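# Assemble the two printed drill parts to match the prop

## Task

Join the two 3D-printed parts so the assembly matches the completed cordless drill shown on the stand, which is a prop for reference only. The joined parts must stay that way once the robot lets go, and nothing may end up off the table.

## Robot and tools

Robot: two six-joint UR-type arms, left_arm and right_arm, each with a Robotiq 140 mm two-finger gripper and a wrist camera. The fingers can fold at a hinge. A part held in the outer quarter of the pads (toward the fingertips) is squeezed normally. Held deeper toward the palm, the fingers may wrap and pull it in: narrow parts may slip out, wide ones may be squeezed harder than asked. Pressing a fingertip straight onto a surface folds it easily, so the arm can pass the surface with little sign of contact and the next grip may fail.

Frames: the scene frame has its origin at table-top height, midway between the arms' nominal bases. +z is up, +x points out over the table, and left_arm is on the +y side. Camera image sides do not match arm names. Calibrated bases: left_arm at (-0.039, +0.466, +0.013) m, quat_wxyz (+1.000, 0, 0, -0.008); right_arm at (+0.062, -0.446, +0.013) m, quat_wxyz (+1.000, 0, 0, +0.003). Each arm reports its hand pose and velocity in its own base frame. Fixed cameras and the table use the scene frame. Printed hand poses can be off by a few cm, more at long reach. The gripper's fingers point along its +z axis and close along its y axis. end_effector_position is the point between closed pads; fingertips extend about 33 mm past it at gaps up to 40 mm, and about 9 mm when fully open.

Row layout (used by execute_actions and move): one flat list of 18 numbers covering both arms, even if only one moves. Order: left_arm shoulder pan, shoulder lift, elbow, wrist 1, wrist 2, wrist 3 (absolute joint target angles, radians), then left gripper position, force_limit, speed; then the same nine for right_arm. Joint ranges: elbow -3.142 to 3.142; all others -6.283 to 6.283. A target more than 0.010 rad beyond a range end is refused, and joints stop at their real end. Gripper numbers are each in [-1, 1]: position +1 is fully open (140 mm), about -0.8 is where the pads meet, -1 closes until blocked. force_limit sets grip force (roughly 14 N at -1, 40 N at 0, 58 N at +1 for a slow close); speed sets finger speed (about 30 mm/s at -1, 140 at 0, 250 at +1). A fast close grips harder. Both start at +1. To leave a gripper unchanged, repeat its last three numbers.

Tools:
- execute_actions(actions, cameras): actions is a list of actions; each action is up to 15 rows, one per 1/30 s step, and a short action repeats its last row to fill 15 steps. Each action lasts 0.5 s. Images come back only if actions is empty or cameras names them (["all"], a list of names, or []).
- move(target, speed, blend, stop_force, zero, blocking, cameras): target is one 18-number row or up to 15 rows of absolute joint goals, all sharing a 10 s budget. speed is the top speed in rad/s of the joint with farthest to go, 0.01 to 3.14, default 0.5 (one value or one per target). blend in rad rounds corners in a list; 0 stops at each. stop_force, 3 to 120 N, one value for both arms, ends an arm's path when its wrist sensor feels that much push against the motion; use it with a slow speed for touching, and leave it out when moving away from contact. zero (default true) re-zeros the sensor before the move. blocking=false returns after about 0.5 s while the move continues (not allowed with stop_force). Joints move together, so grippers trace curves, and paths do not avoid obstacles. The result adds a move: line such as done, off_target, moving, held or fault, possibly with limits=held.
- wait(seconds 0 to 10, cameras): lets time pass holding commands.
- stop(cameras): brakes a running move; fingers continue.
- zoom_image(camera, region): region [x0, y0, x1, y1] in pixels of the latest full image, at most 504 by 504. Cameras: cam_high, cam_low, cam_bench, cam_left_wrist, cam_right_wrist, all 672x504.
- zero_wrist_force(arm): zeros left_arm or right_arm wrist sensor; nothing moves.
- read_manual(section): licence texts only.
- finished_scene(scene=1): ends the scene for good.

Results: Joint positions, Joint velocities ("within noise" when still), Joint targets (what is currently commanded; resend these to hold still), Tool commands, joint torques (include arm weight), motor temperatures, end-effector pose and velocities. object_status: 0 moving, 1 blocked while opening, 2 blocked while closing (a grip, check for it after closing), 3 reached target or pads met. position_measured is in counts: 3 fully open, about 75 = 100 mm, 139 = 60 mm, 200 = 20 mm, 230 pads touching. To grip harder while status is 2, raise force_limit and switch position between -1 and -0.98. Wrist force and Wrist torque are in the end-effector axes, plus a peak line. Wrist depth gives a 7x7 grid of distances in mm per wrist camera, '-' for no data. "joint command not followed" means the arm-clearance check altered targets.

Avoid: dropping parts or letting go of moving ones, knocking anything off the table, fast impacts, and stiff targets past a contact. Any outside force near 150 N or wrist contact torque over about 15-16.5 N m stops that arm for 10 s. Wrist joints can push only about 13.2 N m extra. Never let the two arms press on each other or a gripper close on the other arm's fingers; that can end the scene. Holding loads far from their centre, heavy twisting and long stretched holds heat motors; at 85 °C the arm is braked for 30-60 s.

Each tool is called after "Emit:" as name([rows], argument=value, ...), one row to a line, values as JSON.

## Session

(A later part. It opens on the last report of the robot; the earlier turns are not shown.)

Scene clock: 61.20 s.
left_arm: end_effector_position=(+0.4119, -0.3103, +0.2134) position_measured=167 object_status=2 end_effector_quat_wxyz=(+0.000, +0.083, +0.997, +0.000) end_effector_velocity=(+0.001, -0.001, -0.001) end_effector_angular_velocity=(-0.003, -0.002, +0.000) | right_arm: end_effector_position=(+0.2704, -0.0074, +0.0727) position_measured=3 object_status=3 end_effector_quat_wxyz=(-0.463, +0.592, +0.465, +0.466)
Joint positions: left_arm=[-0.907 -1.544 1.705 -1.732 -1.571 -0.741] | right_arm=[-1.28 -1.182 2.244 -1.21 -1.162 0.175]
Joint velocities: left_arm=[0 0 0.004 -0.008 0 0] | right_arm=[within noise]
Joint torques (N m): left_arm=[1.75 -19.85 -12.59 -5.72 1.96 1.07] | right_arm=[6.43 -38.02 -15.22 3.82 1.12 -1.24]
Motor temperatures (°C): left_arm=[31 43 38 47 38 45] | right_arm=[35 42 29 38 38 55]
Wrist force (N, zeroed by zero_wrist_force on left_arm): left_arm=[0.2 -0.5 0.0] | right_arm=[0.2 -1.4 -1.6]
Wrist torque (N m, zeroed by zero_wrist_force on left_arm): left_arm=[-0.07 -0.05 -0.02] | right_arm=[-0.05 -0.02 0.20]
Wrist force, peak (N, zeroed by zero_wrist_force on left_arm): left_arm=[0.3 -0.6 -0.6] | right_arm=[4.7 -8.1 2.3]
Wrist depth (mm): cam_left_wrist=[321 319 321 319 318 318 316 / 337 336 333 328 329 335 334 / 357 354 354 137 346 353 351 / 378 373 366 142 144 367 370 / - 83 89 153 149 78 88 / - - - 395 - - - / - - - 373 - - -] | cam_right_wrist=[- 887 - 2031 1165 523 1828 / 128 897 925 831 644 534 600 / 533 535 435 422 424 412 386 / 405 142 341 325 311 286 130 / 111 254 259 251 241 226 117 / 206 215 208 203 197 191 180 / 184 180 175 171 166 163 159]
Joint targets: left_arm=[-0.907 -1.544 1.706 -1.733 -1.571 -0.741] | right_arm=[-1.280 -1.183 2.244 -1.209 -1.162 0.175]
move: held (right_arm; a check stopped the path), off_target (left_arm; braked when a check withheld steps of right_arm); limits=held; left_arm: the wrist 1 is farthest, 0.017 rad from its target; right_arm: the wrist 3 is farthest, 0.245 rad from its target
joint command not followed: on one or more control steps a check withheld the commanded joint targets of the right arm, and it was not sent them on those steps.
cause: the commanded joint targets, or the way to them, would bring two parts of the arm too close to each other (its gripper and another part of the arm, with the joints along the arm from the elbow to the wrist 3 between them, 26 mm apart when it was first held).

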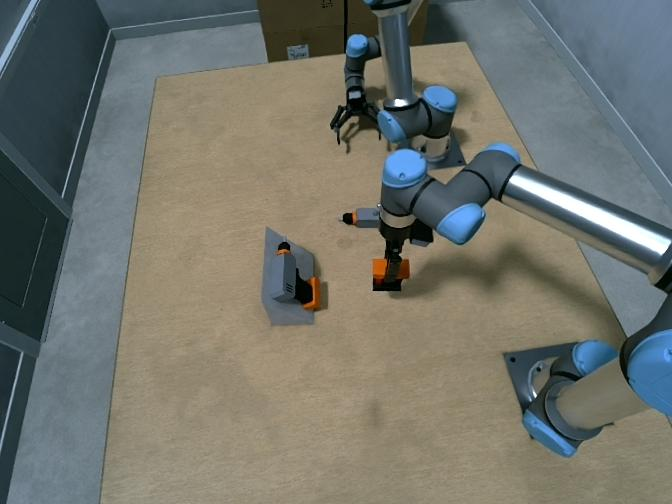

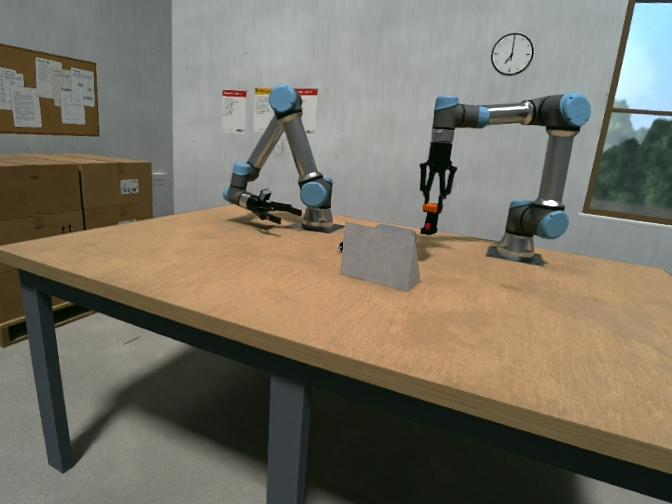

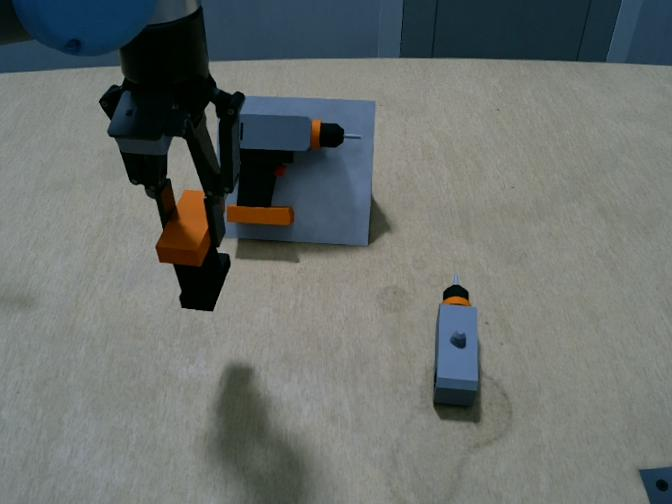

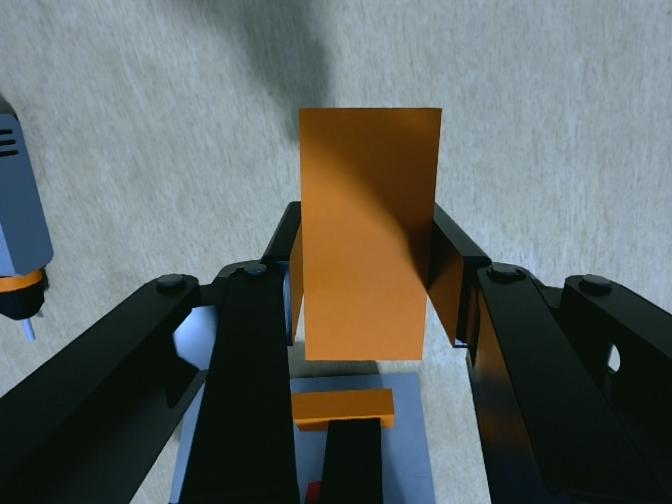

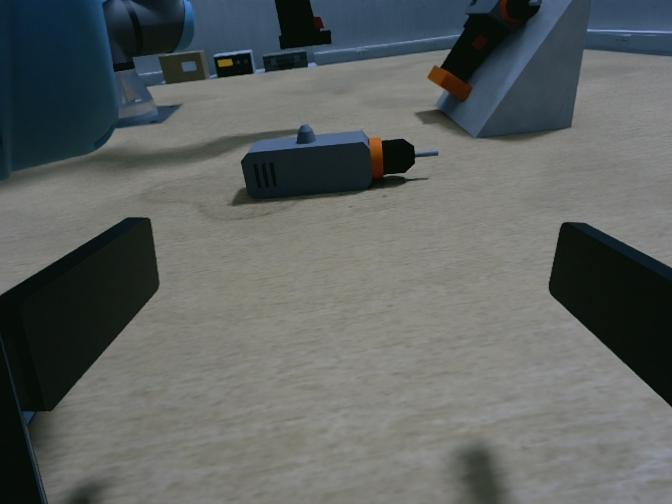

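Emit:
move(target=[-1.1917,-1.0547,1.1083,-1.6244,-1.5708,-1.0617,-1,0.2,-1,-1.28,-1.183,2.244,-1.209,-1.162,0.175,1,1,1], speed=0.5, cameras=["cam_bench","cam_left_wrist","cam_right_wrist","cam_high"])

Emit:
zoom_image(camera="cam_right_wrist", region=[230, 0, 450, 210])

Emit:
zoom_image(camera="cam_bench", region=[400, 250, 520, 410])

Scene clock: 64.10 s.
left_arm: end_effector_position=(+0.3833, -0.6019, +0.2000) position_measured=167 object_status=2 end_effector_quat_wxyz=(+0.000, +0.065, +0.998, +0.000) | right_arm: end_effector_position=(+0.2704, -0.0072, +0.0729) position_measured=3 object_status=3 end_effector_quat_wxyz=(-0.463, +0.592, +0.466, +0.466)
Joint positions: left_arm=[-1.192 -1.055 1.108 -1.624 -1.571 -1.062] | right_arm=[-1.28 -1.183 2.244 -1.209 -1.162 0.175]
Joint torques (N m): left_arm=[-1.83 -41.46 -28.77 -5.63 1.77 -0.78] | right_arm=[6.7 -39.57 -15.83 3.64 -1.38 -1.08]
Motor temperatures (°C): left_arm=[31 43 38 47 38 44] | right_arm=[35 42 29 38 38 55]
Wrist force (N, zeroed by zero_wrist_force on left_arm): left_arm=[0.1 -0.1 0.0] | right_arm=[-0.6 -1.6 -1.4]
Wrist torque (N m, zeroed by zero_wrist_force on left_arm): left_arm=[0.00 -0.01 0.11] | right_arm=[-0.09 0.15 0.20]
Wrist force, peak (N, zeroed by zero_wrist_force on left_arm): left_arm=[1.1 -3.4 0.6] | right_arm=[-0.6 -1.9 -1.7]
Wrist depth (mm): cam_left_wrist=[308 308 306 305 306 306 306 / 324 324 323 314 316 322 321 / 341 343 343 137 333 340 340 / 364 358 353 142 142 356 358 / - 83 89 152 149 78 88 / - - - 409 - - - / - - - 440 - - -] | cam_right_wrist=[- 858 - 2933 1271 522 990 / 131 883 890 789 646 536 600 / 521 540 437 421 425 410 391 / 407 142 341 325 309 284 131 / 110 254 259 251 241 227 117 / 206 216 209 204 197 192 180 / 184 180 176 171 165 163 160]
Joint targets: left_arm=[-1.192 -1.055 1.108 -1.624 -1.571 -1.062] | right_arm=[-1.280 -1.183 2.244 -1.209 -1.162 0.175]
move: done
Images, in order (width x height): cam_high 672x504, cam_bench 672x504, cam_left_wrist 672x504, cam_right_wrist 672x504.

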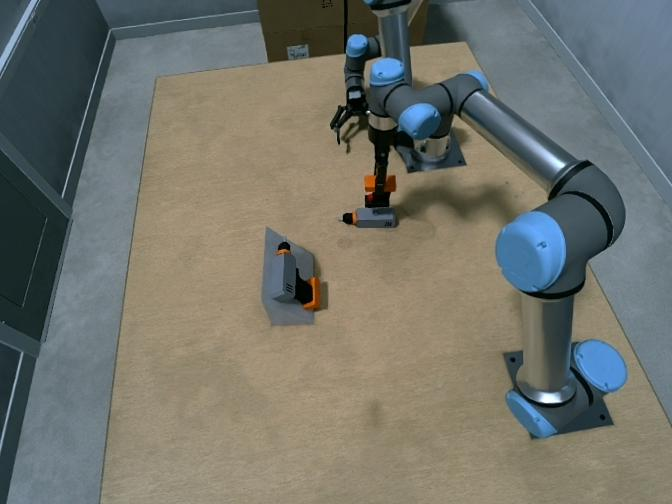

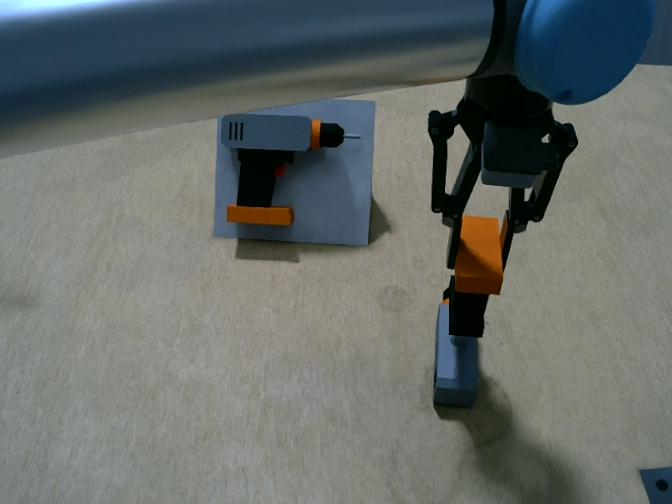

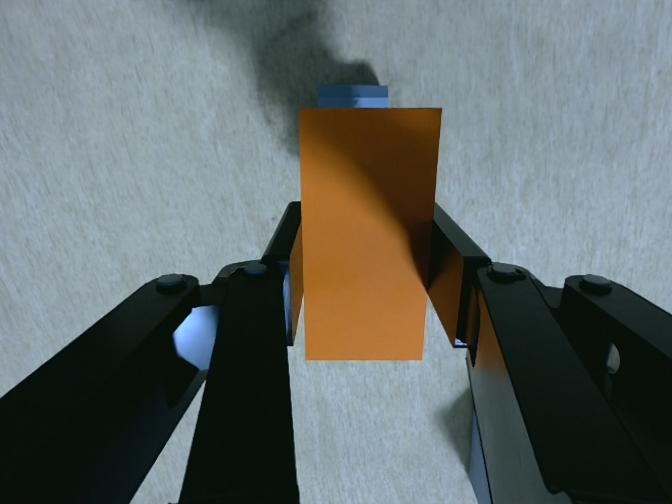

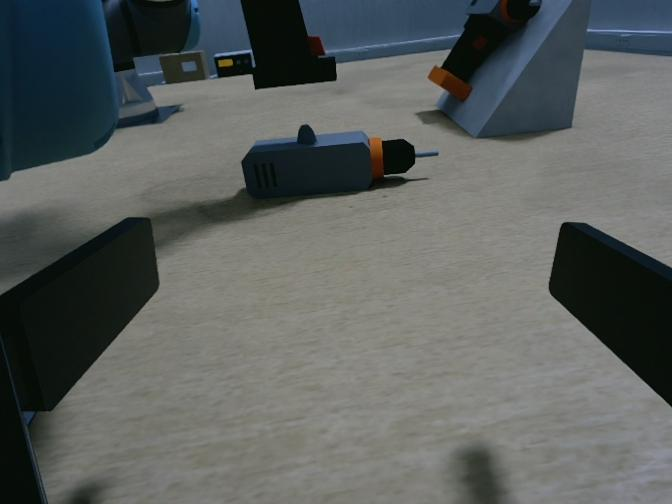

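Scaled by 2.291 from the camera's 672x504 image, which has a finer 960x720 frame.

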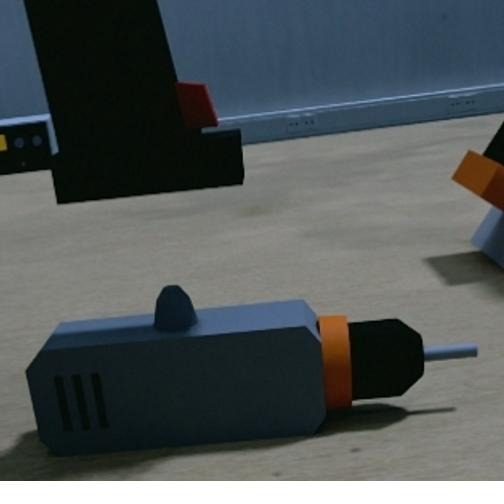

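Scaled by 3.150 from the camera's 672x504 image, which has a finer 960x720 frame.

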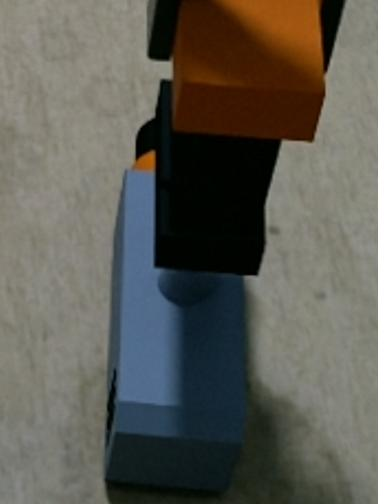

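Emit:
zoom_image(camera="cam_bench", region=[430, 280, 500, 350])

Emit:
zoom_image(camera="cam_bench", region=[420, 340, 500, 420])

Emit:
zoom_image(camera="cam_high", region=[320, 160, 420, 240])

Emit:
zoom_image(camera="cam_left_wrist", region=[270, 60, 470, 210])

Scaled by 7.200 from the camera's 672x504 image, which has a finer 960x720 frame.

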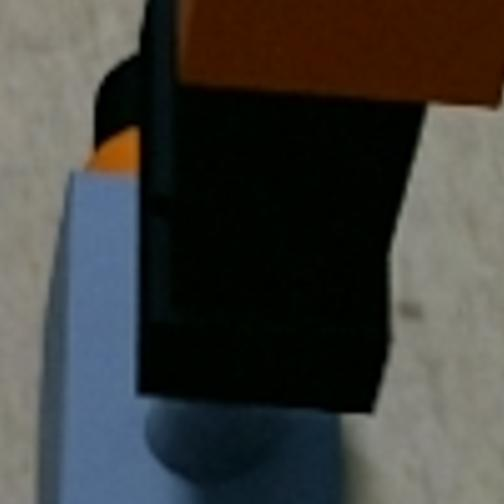

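Scaled by 6.300 from the camera's 672x504 image, which has a finer 960x720 frame.

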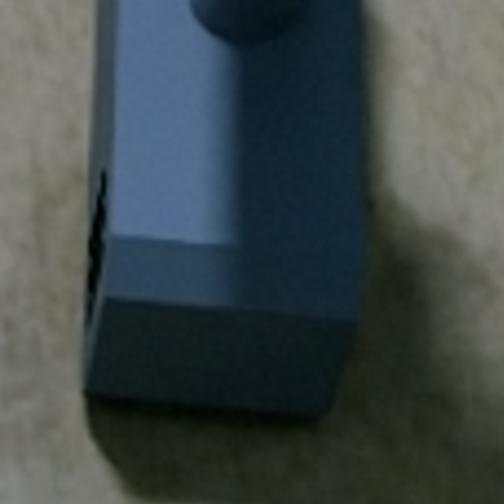

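Scaled by 5.040 from the camera's 672x504 image, which has a finer 960x720 frame.

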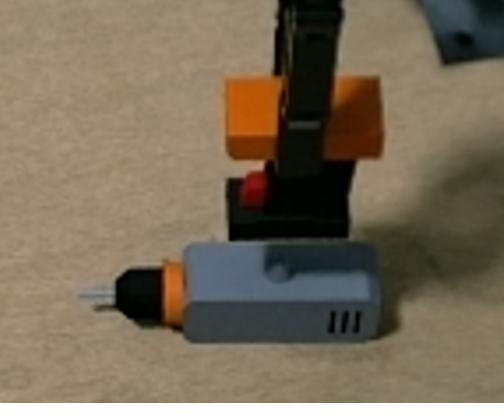

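Scaled by 2.520 from the camera's 672x504 image, which has a finer 960x720 frame.

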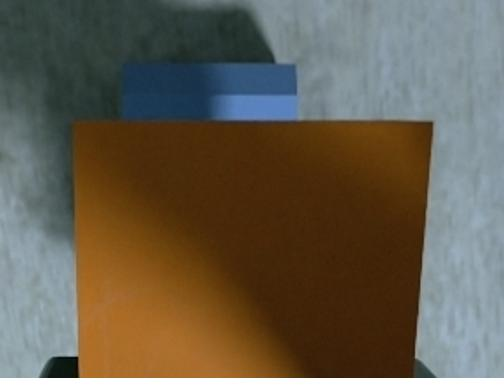

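Emit:
move(target=[-1.1892,-1.0451,1.1652,-1.6909,-1.5708,-1.0592,-1,0.2,-1,-1.28,-1.183,2.244,-1.209,-1.162,0.175,1,1,1], speed=0.3, cameras=["cam_bench","cam_right_wrist","cam_high"])

Emit:
zoom_image(camera="cam_right_wrist", region=[240, 60, 380, 200])

Emit:
zoom_image(camera="cam_bench", region=[425, 320, 505, 420])

Emit:
zoom_image(camera="cam_high", region=[320, 160, 420, 240])

Scene clock: 67.73 s.
left_arm: end_effector_position=(+0.3853, -0.6021, +0.1718) position_measured=167 object_status=2 end_effector_quat_wxyz=(+0.000, +0.065, +0.998, +0.000) | right_arm: end_effector_position=(+0.2704, -0.0072, +0.0729) position_measured=3 object_status=3 end_effector_quat_wxyz=(-0.463, +0.592, +0.466, +0.466)
Joint positions: left_arm=[-1.189 -1.045 1.165 -1.691 -1.571 -1.059] | right_arm=[-1.28 -1.183 2.244 -1.209 -1.162 0.175]
Joint torques (N m): left_arm=[5.18 -60.27 -38.84 -0.45 1.84 0.15] | right_arm=[4.86 -36.07 -17.03 3.02 -0.98 -0.44]
Motor temperatures (°C): left_arm=[31 42 38 47 38 44] | right_arm=[35 42 29 38 38 55]
Wrist force (N, zeroed by zero_wrist_force on left_arm): left_arm=[0.0 -0.1 -0.2] | right_arm=[-0.8 -1.8 -1.5]
Wrist torque (N m, zeroed by zero_wrist_force on left_arm): left_arm=[-0.01 0.00 0.10] | right_arm=[-0.12 0.18 0.19]
Wrist force, peak (N, zeroed by zero_wrist_force on left_arm): left_arm=[0.1 -0.3 -1.4] | right_arm=[-0.7 -1.8 -1.8]
Wrist depth (mm): cam_left_wrist=[282 283 283 282 281 280 279 / 298 298 298 289 291 296 296 / 316 314 313 137 306 312 311 / 334 330 323 142 142 326 330 / - 83 89 153 149 78 88 / - - - 378 375 - - / - - - 405 - - -] | cam_right_wrist=[- 864 372 2933 2970 523 1916 / 131 897 822 699 656 534 608 / 525 539 434 420 427 410 386 / 406 142 341 324 310 284 131 / 110 254 259 251 242 227 116 / 206 216 209 204 198 191 181 / 185 181 175 171 166 163 160]
Joint targets: left_arm=[-1.189 -1.045 1.165 -1.691 -1.571 -1.059] | right_arm=[-1.280 -1.183 2.244 -1.209 -1.162 0.175]
move: done
Images, in order (width x height): cam_high 672x504, cam_bench 672x504, cam_right_wrist 672x504.

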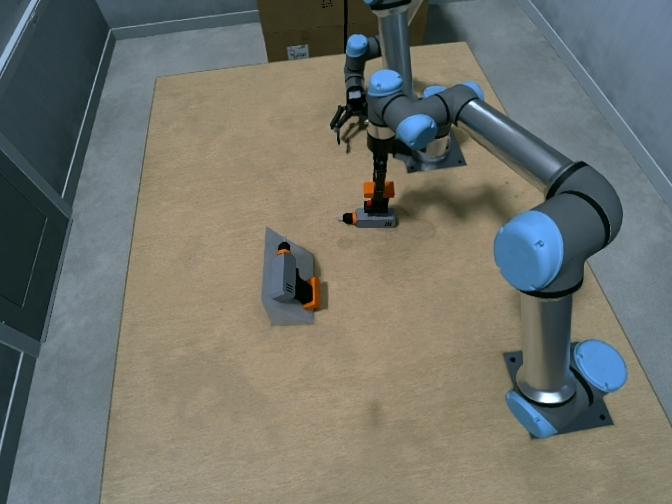

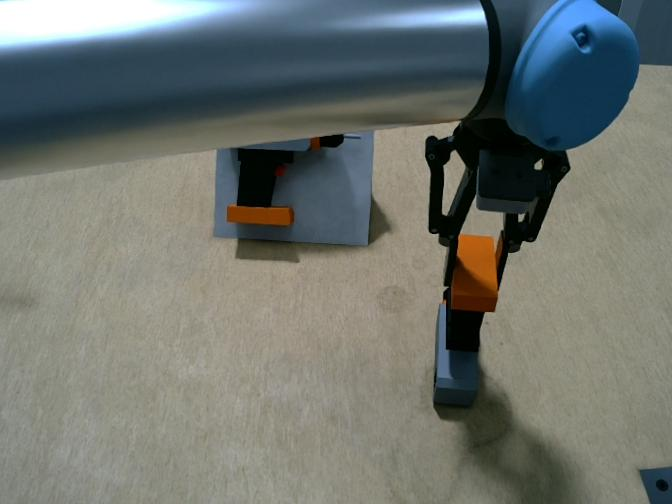

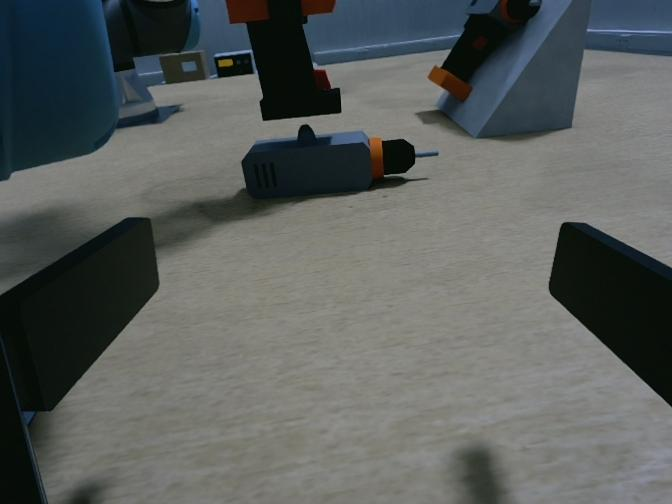

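Scaled by 3.600 from the camera's 672x504 image, which has a finer 960x720 frame.

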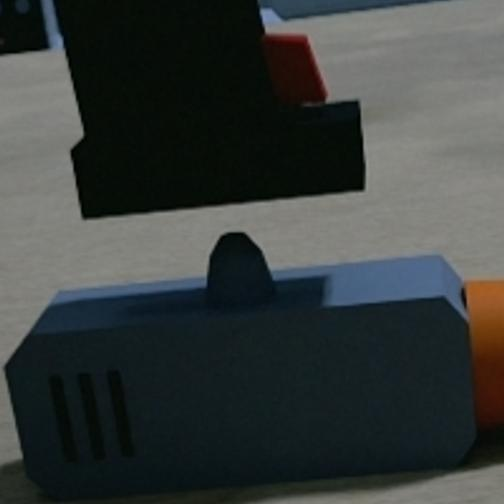

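Scaled by 5.040 from the camera's 672x504 image, which has a finer 960x720 frame.

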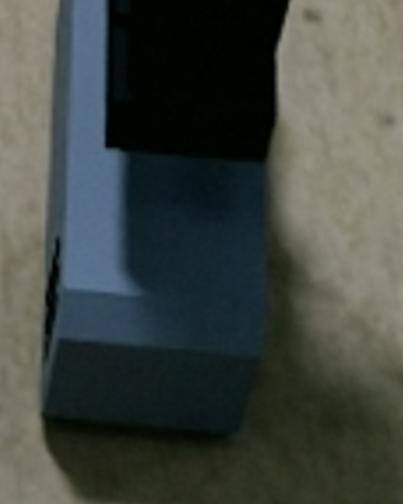

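Scaled by 5.040 from the camera's 672x504 image, which has a finer 960x720 frame.

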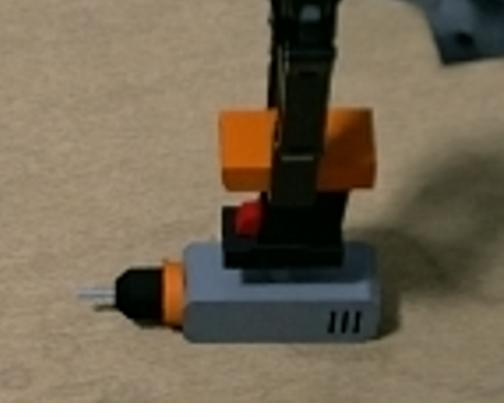

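Emit:
move(target=[-1.1892,-1.0370,1.2093,-1.7431,-1.5708,-1.0592,-1,0.2,-1,-1.28,-1.183,2.244,-1.209,-1.162,0.175,1,1,1], speed=0.04, stop_force=8, cameras=["cam_bench","cam_right_wrist","cam_high"])

Emit:
zoom_image(camera="cam_right_wrist", region=[240, 60, 380, 200])

Emit:
zoom_image(camera="cam_bench", region=[425, 320, 505, 420])

Scene clock: 71.03 s.
left_arm: end_effector_position=(+0.3853, -0.6022, +0.1500) position_measured=167 object_status=2 end_effector_quat_wxyz=(+0.000, +0.065, +0.998, +0.000) | right_arm: end_effector_position=(+0.2704, -0.0072, +0.0729) position_measured=3 object_status=3 end_effector_quat_wxyz=(-0.463, +0.592, +0.466, +0.466)
Joint positions: left_arm=[-1.189 -1.037 1.209 -1.743 -1.571 -1.059] | right_arm=[-1.28 -1.183 2.244 -1.209 -1.162 0.175]
Joint torques (N m): left_arm=[-8.01 -59.18 -39.03 -0.19 1.59 -0.83] | right_arm=[1.58 -34.27 -16.42 2.28 -0.85 0.19]
Motor temperatures (°C): left_arm=[31 42 38 47 38 44] | right_arm=[35 42 29 38 38 55]
Wrist force (N, zeroed by zero_wrist_force on left_arm): left_arm=[0.4 -0.4 0.0] | right_arm=[-0.7 -1.6 -1.5]
Wrist torque (N m, zeroed by zero_wrist_force on left_arm): left_arm=[-0.08 0.06 0.10] | right_arm=[-0.09 0.15 0.20]
Wrist force, peak (N, zeroed by zero_wrist_force on left_arm): left_arm=[0.7 -0.4 -0.5] | right_arm=[-0.7 -1.9 -1.7]
Wrist depth (mm): cam_left_wrist=[263 262 263 264 263 262 260 / 276 276 276 134 270 274 275 / 294 293 291 137 285 290 289 / 310 306 302 142 142 305 308 / - 84 89 153 149 78 88 / - - - 350 351 - - / - - - 373 - - -] | cam_right_wrist=[- 870 907 406 2970 523 1964 / 133 883 925 774 642 535 605 / 521 538 436 421 424 412 386 / 406 142 342 325 311 286 131 / 110 254 259 251 242 227 117 / 206 216 209 204 197 192 181 / 184 181 175 171 166 163 160]
Joint targets: left_arm=[-1.189 -1.037 1.209 -1.743 -1.571 -1.059] | right_arm=[-1.280 -1.183 2.244 -1.209 -1.162 0.175]
move: done
Images, in order (width x height): cam_high 672x504, cam_bench 672x504, cam_right_wrist 672x504.

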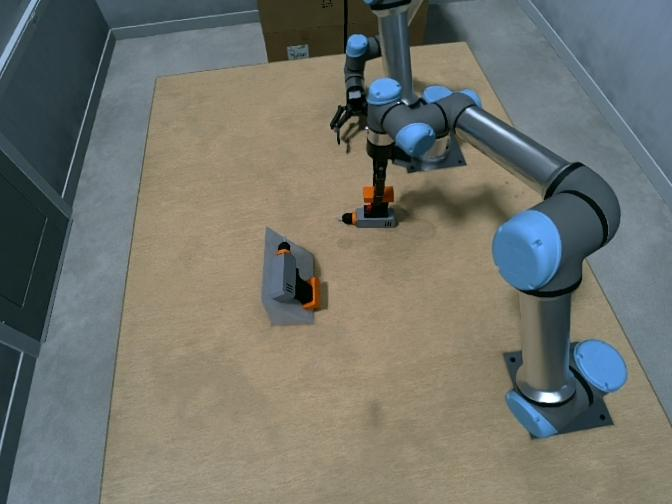

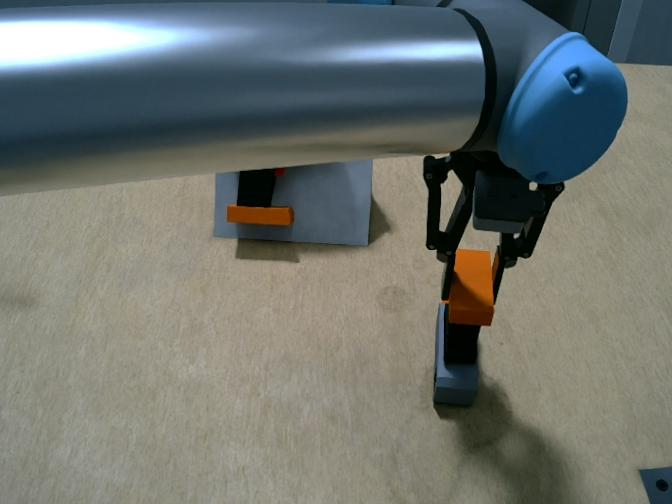

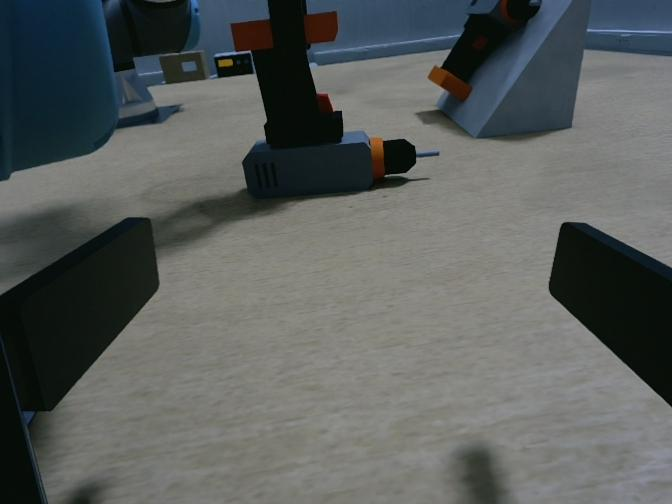

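Scaled by 3.600 from the camera's 672x504 image, which has a finer 960x720 frame.

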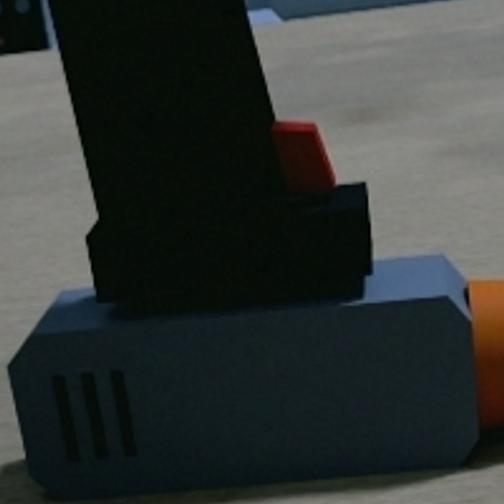

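Scaled by 5.040 from the camera's 672x504 image, which has a finer 960x720 frame.

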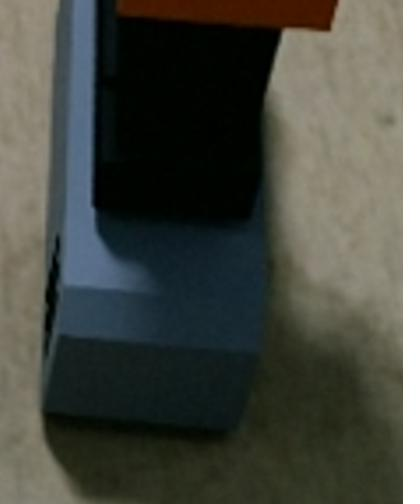

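Emit:
move(target=[-1.1892,-1.0327,1.2262,-1.7643,-1.5708,-1.0592,-1,0.2,-1,-1.28,-1.183,2.244,-1.209,-1.162,0.175,1,1,1], speed=0.02, stop_force=15, cameras=["cam_left_wrist","cam_right_wrist","cam_bench"])

Emit:
zoom_image(camera="cam_right_wrist", region=[240, 60, 380, 200])

Emit:
zoom_image(camera="cam_bench", region=[425, 320, 505, 420])

Scene clock: 73.17 s.
left_arm: end_effector_position=(+0.3853, -0.6023, +0.1442) position_measured=167 object_status=2 end_effector_quat_wxyz=(+0.000, +0.065, +0.998, +0.000) | right_arm: end_effector_position=(+0.2704, -0.0072, +0.0729) position_measured=3 object_status=3 end_effector_quat_wxyz=(-0.463, +0.592, +0.466, +0.466)
Joint positions: left_arm=[-1.189 -1.034 1.22 -1.757 -1.571 -1.059] | right_arm=[-1.28 -1.183 2.244 -1.209 -1.162 0.175]
Joint torques (N m): left_arm=[-8.16 -52.18 -34.44 -0.37 1.85 -0.68] | right_arm=[0.67 -32.88 -16.71 1.62 -0.64 1.01]
Motor temperatures (°C): left_arm=[31 42 38 47 38 44] | right_arm=[35 42 29 38 38 55]
Wrist force (N, zeroed by zero_wrist_force on left_arm): left_arm=[1.7 0.6 -12.3] | right_arm=[-0.5 -1.8 -1.5]
Wrist torque (N m, zeroed by zero_wrist_force on left_arm): left_arm=[-0.30 0.13 0.09] | right_arm=[-0.12 0.12 0.19]
Wrist force, peak (N, zeroed by zero_wrist_force on left_arm): left_arm=[2.7 2.7 -23.1] | right_arm=[-0.5 -1.7 -1.8]
Wrist depth (mm): cam_left_wrist=[258 259 257 256 256 256 256 / 272 272 270 266 264 272 269 / 288 287 286 137 278 285 286 / 305 301 296 142 142 297 301 / - 83 89 153 149 78 83 / - - - 345 343 - - / - - - 369 - - -] | cam_right_wrist=[- 861 2700 369 2933 522 900 / - 897 921 800 642 533 603 / 523 539 434 422 429 408 386 / 405 142 342 326 311 298 130 / 110 253 259 251 241 231 112 / 206 215 209 203 197 192 180 / 184 181 175 171 166 163 160]
Joint targets: left_arm=[-1.189 -1.034 1.220 -1.757 -1.571 -1.059] | right_arm=[-1.280 -1.183 2.244 -1.209 -1.162 0.175]
move: contact (left_arm)
Images, in order (width x height): cam_bench 672x504, cam_left_wrist 672x504, cam_right_wrist 672x504.

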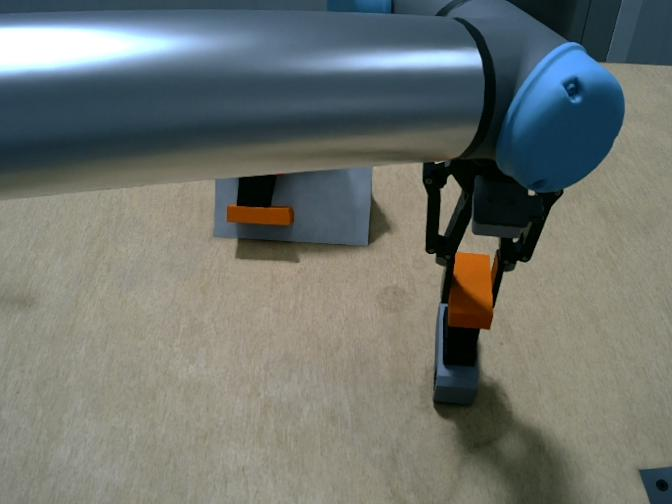

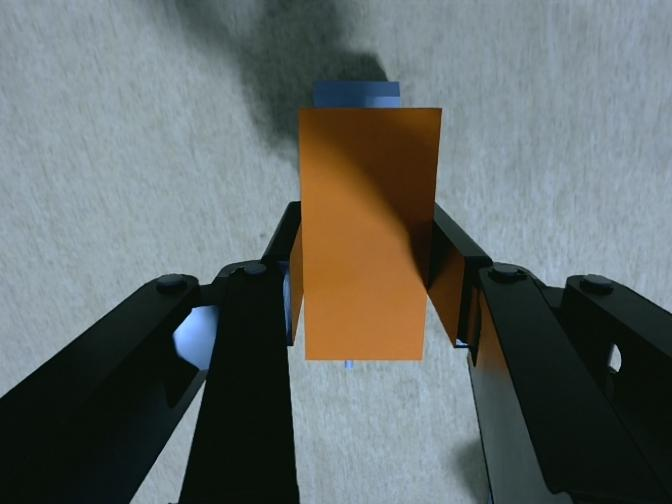

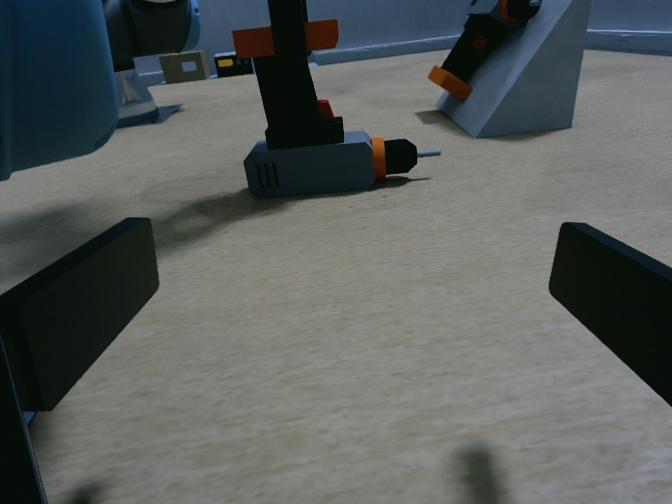

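Scaled by 3.600 from the camera's 672x504 image, which has a finer 960x720 frame.

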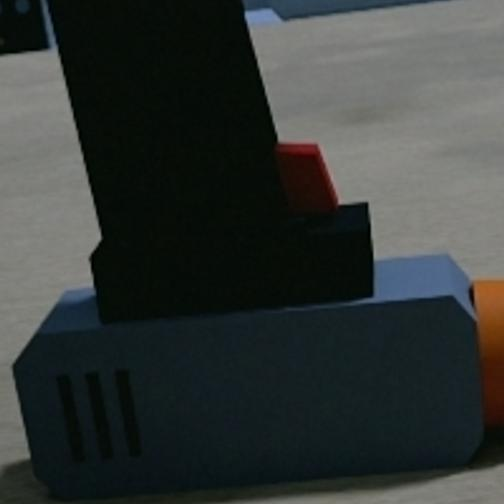

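Scaled by 5.040 from the camera's 672x504 image, which has a finer 960x720 frame.

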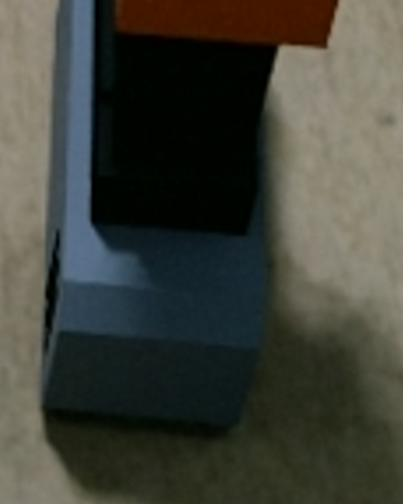

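Emit:
move(target=[-1.1892,-1.0327,1.2262,-1.7643,-1.5708,-1.0592,-1,0.2,-1,-1.28,-1.183,2.244,-1.209,-1.162,0.175,1,1,1], speed=0.015, stop_force=30, zero=false, cameras=["cam_right_wrist"])

Emit:
zoom_image(camera="cam_right_wrist", region=[240, 60, 380, 200])

Scene clock: 74.83 s.
left_arm: end_effector_position=(+0.3853, -0.6023, +0.1439) position_measured=167 object_status=2 end_effector_quat_wxyz=(+0.000, +0.065, +0.998, +0.000) | right_arm: end_effector_position=(+0.2704, -0.0072, +0.0729) position_measured=3 object_status=3 end_effector_quat_wxyz=(-0.463, +0.592, +0.466, +0.466)
Joint positions: left_arm=[-1.189 -1.034 1.221 -1.758 -1.571 -1.059] | right_arm=[-1.28 -1.183 2.244 -1.209 -1.162 0.175]
Joint torques (N m): left_arm=[-7.93 -40.73 -30.1 -0.34 1.84 -0.73] | right_arm=[-1.07 -31.54 -15.94 1.61 -0.56 0.8]
Motor temperatures (°C): left_arm=[31 42 38 47 38 44] | right_arm=[35 42 29 38 38 55]
Wrist force (N, zeroed by zero_wrist_force on left_arm): left_arm=[3.6 1.9 -24.1] | right_arm=[-0.5 -1.6 -1.4]
Wrist torque (N m, zeroed by zero_wrist_force on left_arm): left_arm=[-0.58 0.21 0.08] | right_arm=[-0.08 0.12 0.20]
Wrist force, peak (N, zeroed by zero_wrist_force on left_arm): left_arm=[5.2 3.8 -36.5] | right_arm=[-0.7 -1.8 -1.7]
Wrist depth (mm): cam_left_wrist=[258 258 258 257 256 255 256 / 272 272 271 265 264 270 268 / 288 285 285 137 279 285 285 / 305 301 296 142 142 297 301 / - 84 89 153 149 78 83 / - - - 346 344 - - / - - - 367 - - -] | cam_right_wrist=[- 864 377 1335 2898 528 966 / 131 887 819 789 660 538 603 / 525 539 456 421 428 410 386 / 409 142 341 325 311 285 131 / 110 254 259 250 241 226 117 / 206 216 209 203 197 192 180 / 185 181 175 171 166 163 160]
Joint targets: left_arm=[-1.189 -1.034 1.221 -1.758 -1.571 -1.059] | right_arm=[-1.280 -1.183 2.244 -1.209 -1.162 0.175]
move: contact (left_arm)
Images, in order (width x height): cam_right_wrist 672x504.

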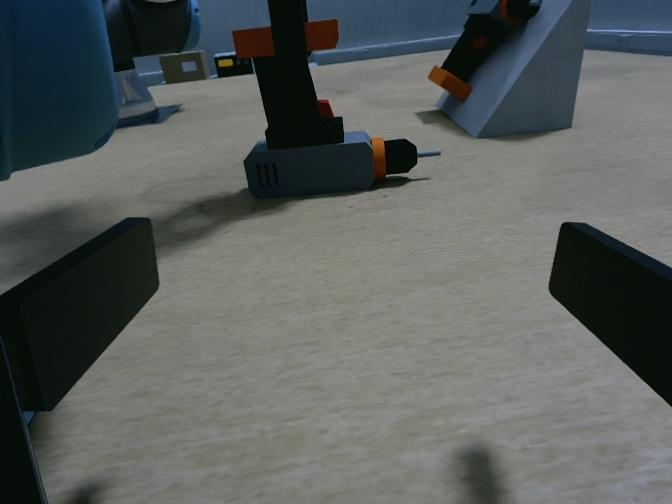

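Scaled by 3.600 from the camera's 672x504 image, which has a finer 960x720 frame.

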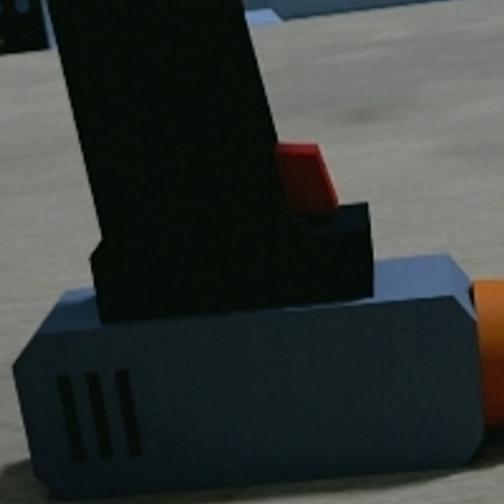

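Emit:
move([
  [-1.1892,-1.0345,1.2193,-1.7556,-1.5708,-1.0592,-1,0.2,-1,-1.28,-1.183,2.244,-1.209,-1.162,0.175,1,1,1],
  [-1.1892,-1.0345,1.2193,-1.7556,-1.5708,-1.0592,0.3,0.2,-1,-1.28,-1.183,2.244,-1.209,-1.162,0.175,1,1,1],
], speed=0.1, cameras=["cam_left_wrist","cam_right_wrist","cam_bench"])

Emit:
move(target=[-1.1892,-1.0495,0.9730,-1.4943,-1.5708,-1.0592,0.3,0.2,-1,-1.28,-1.183,2.244,-1.209,-1.162,0.175,1,1,1], speed=0.3, cameras=["cam_left_wrist","cam_right_wrist","cam_bench","cam_high"])

Emit:
zoom_image(camera="cam_right_wrist", region=[240, 60, 380, 200])

Scene clock: 77.70 s.
left_arm: end_effector_position=(+0.3853, -0.6022, +0.1447) position_measured=91 object_status=0 end_effector_quat_wxyz=(+0.000, +0.065, +0.998, +0.000) | right_arm: end_effector_position=(+0.2704, -0.0072, +0.0729) position_measured=3 object_status=3 end_effector_quat_wxyz=(-0.463, +0.592, +0.466, +0.466)
Joint positions: left_arm=[-1.189 -1.035 1.219 -1.756 -1.571 -1.059] | right_arm=[-1.28 -1.183 2.244 -1.209 -1.162 0.175]
Joint torques (N m): left_arm=[-8.18 -58.11 -30.36 -5.41 1.88 -0.82] | right_arm=[-3.14 -28.91 -16.17 1 -0.41 0.86]
Motor temperatures (°C): left_arm=[31 42 38 47 38 44] | right_arm=[35 42 29 38 38 55]
Wrist force (N, zeroed by zero_wrist_force on left_arm): left_arm=[0.1 -0.3 -1.1] | right_arm=[-0.7 -1.5 -1.4]
Wrist torque (N m, zeroed by zero_wrist_force on left_arm): left_arm=[-0.05 -0.02 0.11] | right_arm=[-0.07 0.17 0.19]
Wrist force, peak (N, zeroed by zero_wrist_force on left_arm): left_arm=[3.5 1.8 -24.3] | right_arm=[-0.7 -2.1 -1.7]
Wrist depth (mm): cam_left_wrist=[259 258 256 256 258 255 256 / 272 272 270 266 264 272 269 / 288 287 286 138 280 285 285 / 303 297 151 143 147 141 298 / - 89 323 153 317 112 - / - - 344 346 343 345 - / - - 370 369 368 - -] | cam_right_wrist=[- 864 903 2763 3046 525 1137 / 131 877 792 707 644 534 600 / 525 539 434 420 424 410 388 / 405 142 343 326 311 285 131 / 110 254 259 251 242 227 117 / 206 215 209 204 198 192 180 / 184 181 175 171 166 163 160]
Joint targets: left_arm=[-1.189 -1.034 1.219 -1.756 -1.571 -1.059] | right_arm=[-1.280 -1.183 2.244 -1.209 -1.162 0.175]
move: done
Images, in order (width x height): cam_bench 672x504, cam_left_wrist 672x504, cam_right_wrist 672x504.

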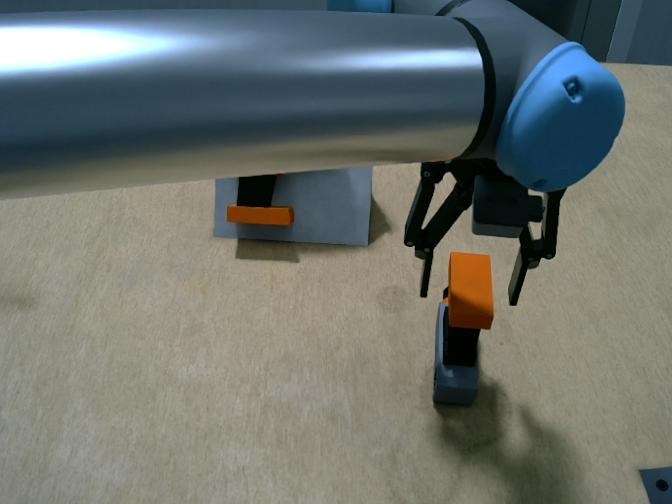

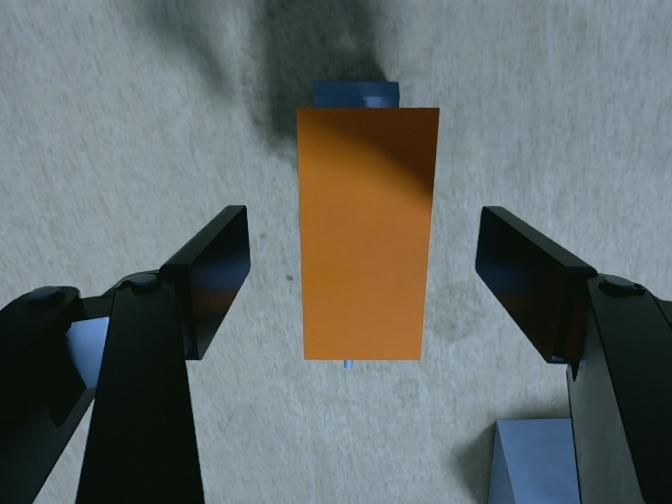

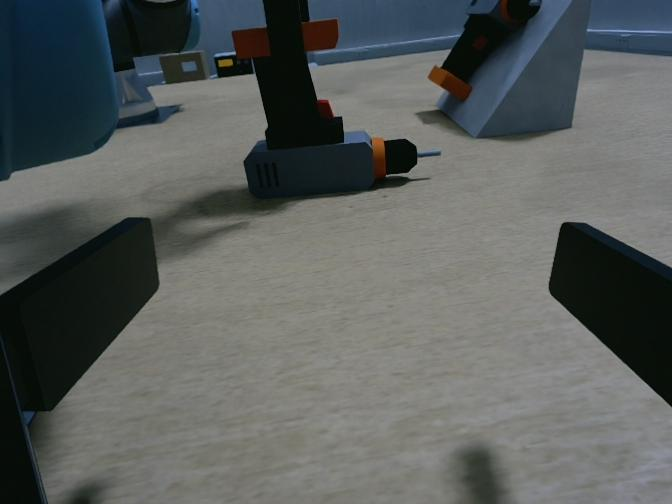

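Scene clock: 79.00 s.
left_arm: end_effector_position=(+0.3853, -0.6023, +0.2500) position_measured=91 object_status=3 end_effector_quat_wxyz=(+0.000, +0.065, +0.998, +0.000) | right_arm: end_effector_position=(+0.2704, -0.0072, +0.0729) position_measured=3 object_status=3 end_effector_quat_wxyz=(-0.463, +0.592, +0.466, +0.466)
Joint positions: left_arm=[-1.189 -1.05 0.973 -1.494 -1.571 -1.059] | right_arm=[-1.28 -1.183 2.244 -1.209 -1.162 0.175]
Joint torques (N m): left_arm=[-8.51 -39.13 -19.16 -3.81 1.61 -0.51] | right_arm=[-3.74 -28.15 -16.58 0.78 -0.31 0.9]
Motor temperatures (°C): left_arm=[31 42 38 47 38 44] | right_arm=[35 42 29 38 38 55]
Wrist force (N, zeroed by zero_wrist_force on left_arm): left_arm=[0.2 -0.2 -1.2] | right_arm=[-0.6 -1.6 -1.7]
Wrist torque (N m, zeroed by zero_wrist_force on left_arm): left_arm=[-0.02 -0.03 0.10] | right_arm=[-0.08 0.13 0.20]
Wrist force, peak (N, zeroed by zero_wrist_force on left_arm): left_arm=[0.4 -0.1 -3.0] | right_arm=[-0.6 -1.8 -1.6]
Wrist depth (mm): cam_left_wrist=[351 350 354 351 350 348 350 / 372 370 373 232 366 367 367 / 391 391 390 243 383 390 388 / 414 406 403 416 412 141 408 / - 89 441 440 440 112 - / - - 471 465 468 - - / - - 503 502 502 - -] | cam_right_wrist=[- 870 2307 1523 3008 526 1980 / 128 887 792 681 646 535 603 / 533 535 436 421 424 408 386 / 406 142 341 325 310 286 131 / 111 255 259 251 241 227 116 / 206 216 209 204 197 191 180 / 184 181 175 171 165 163 160]
Joint targets: left_arm=[-1.189 -1.050 0.973 -1.494 -1.571 -1.059] | right_arm=[-1.280 -1.183 2.244 -1.209 -1.162 0.175]
move: done
Images, in order (width x height): cam_high 672x504, cam_bench 672x504, cam_left_wrist 672x504, cam_right_wrist 672x504.

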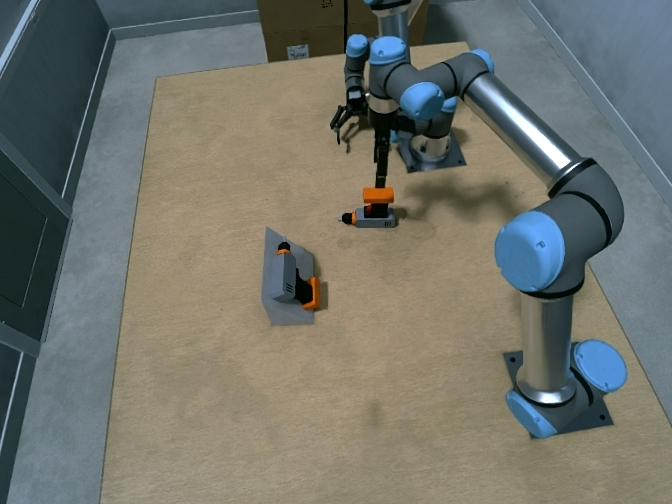

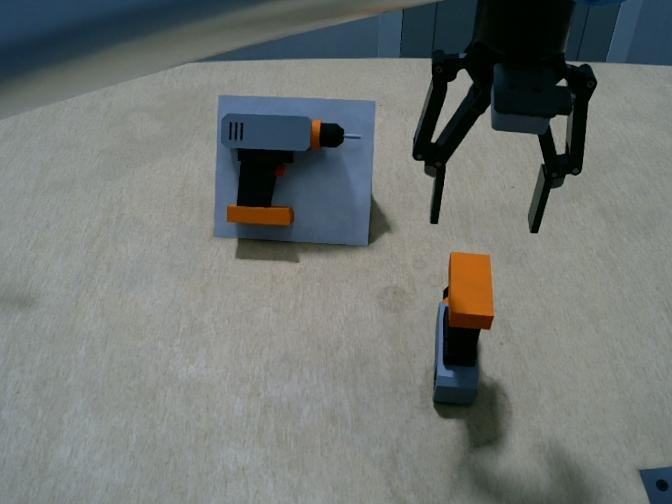

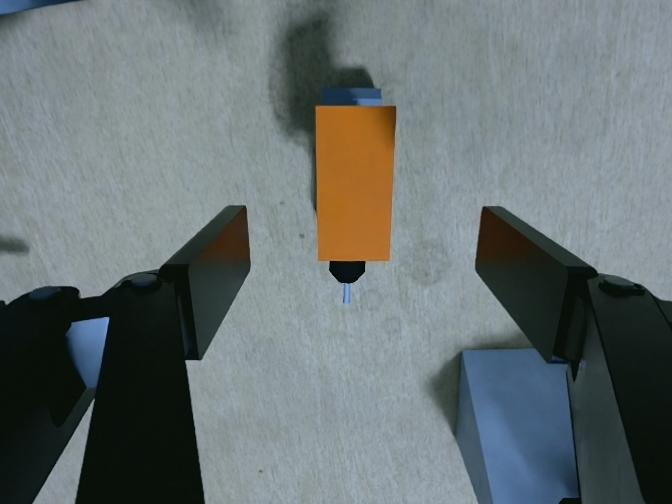

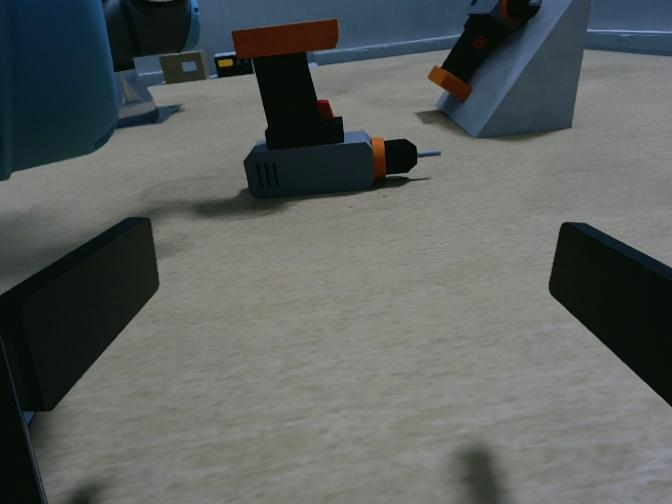

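Scaled by 3.600 from the camera's 672x504 image, which has a finer 960x720 frame.

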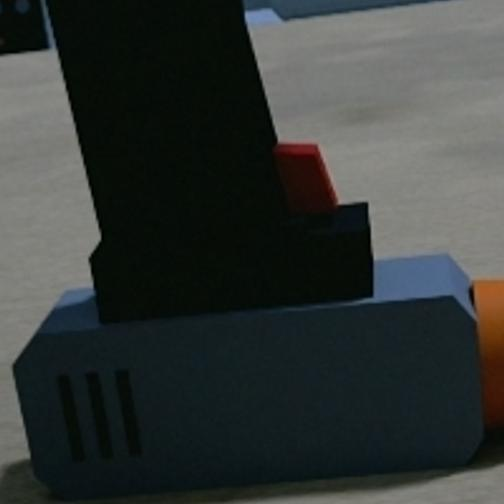

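Emit:
finished_scene()

The scene is finished: the task was done.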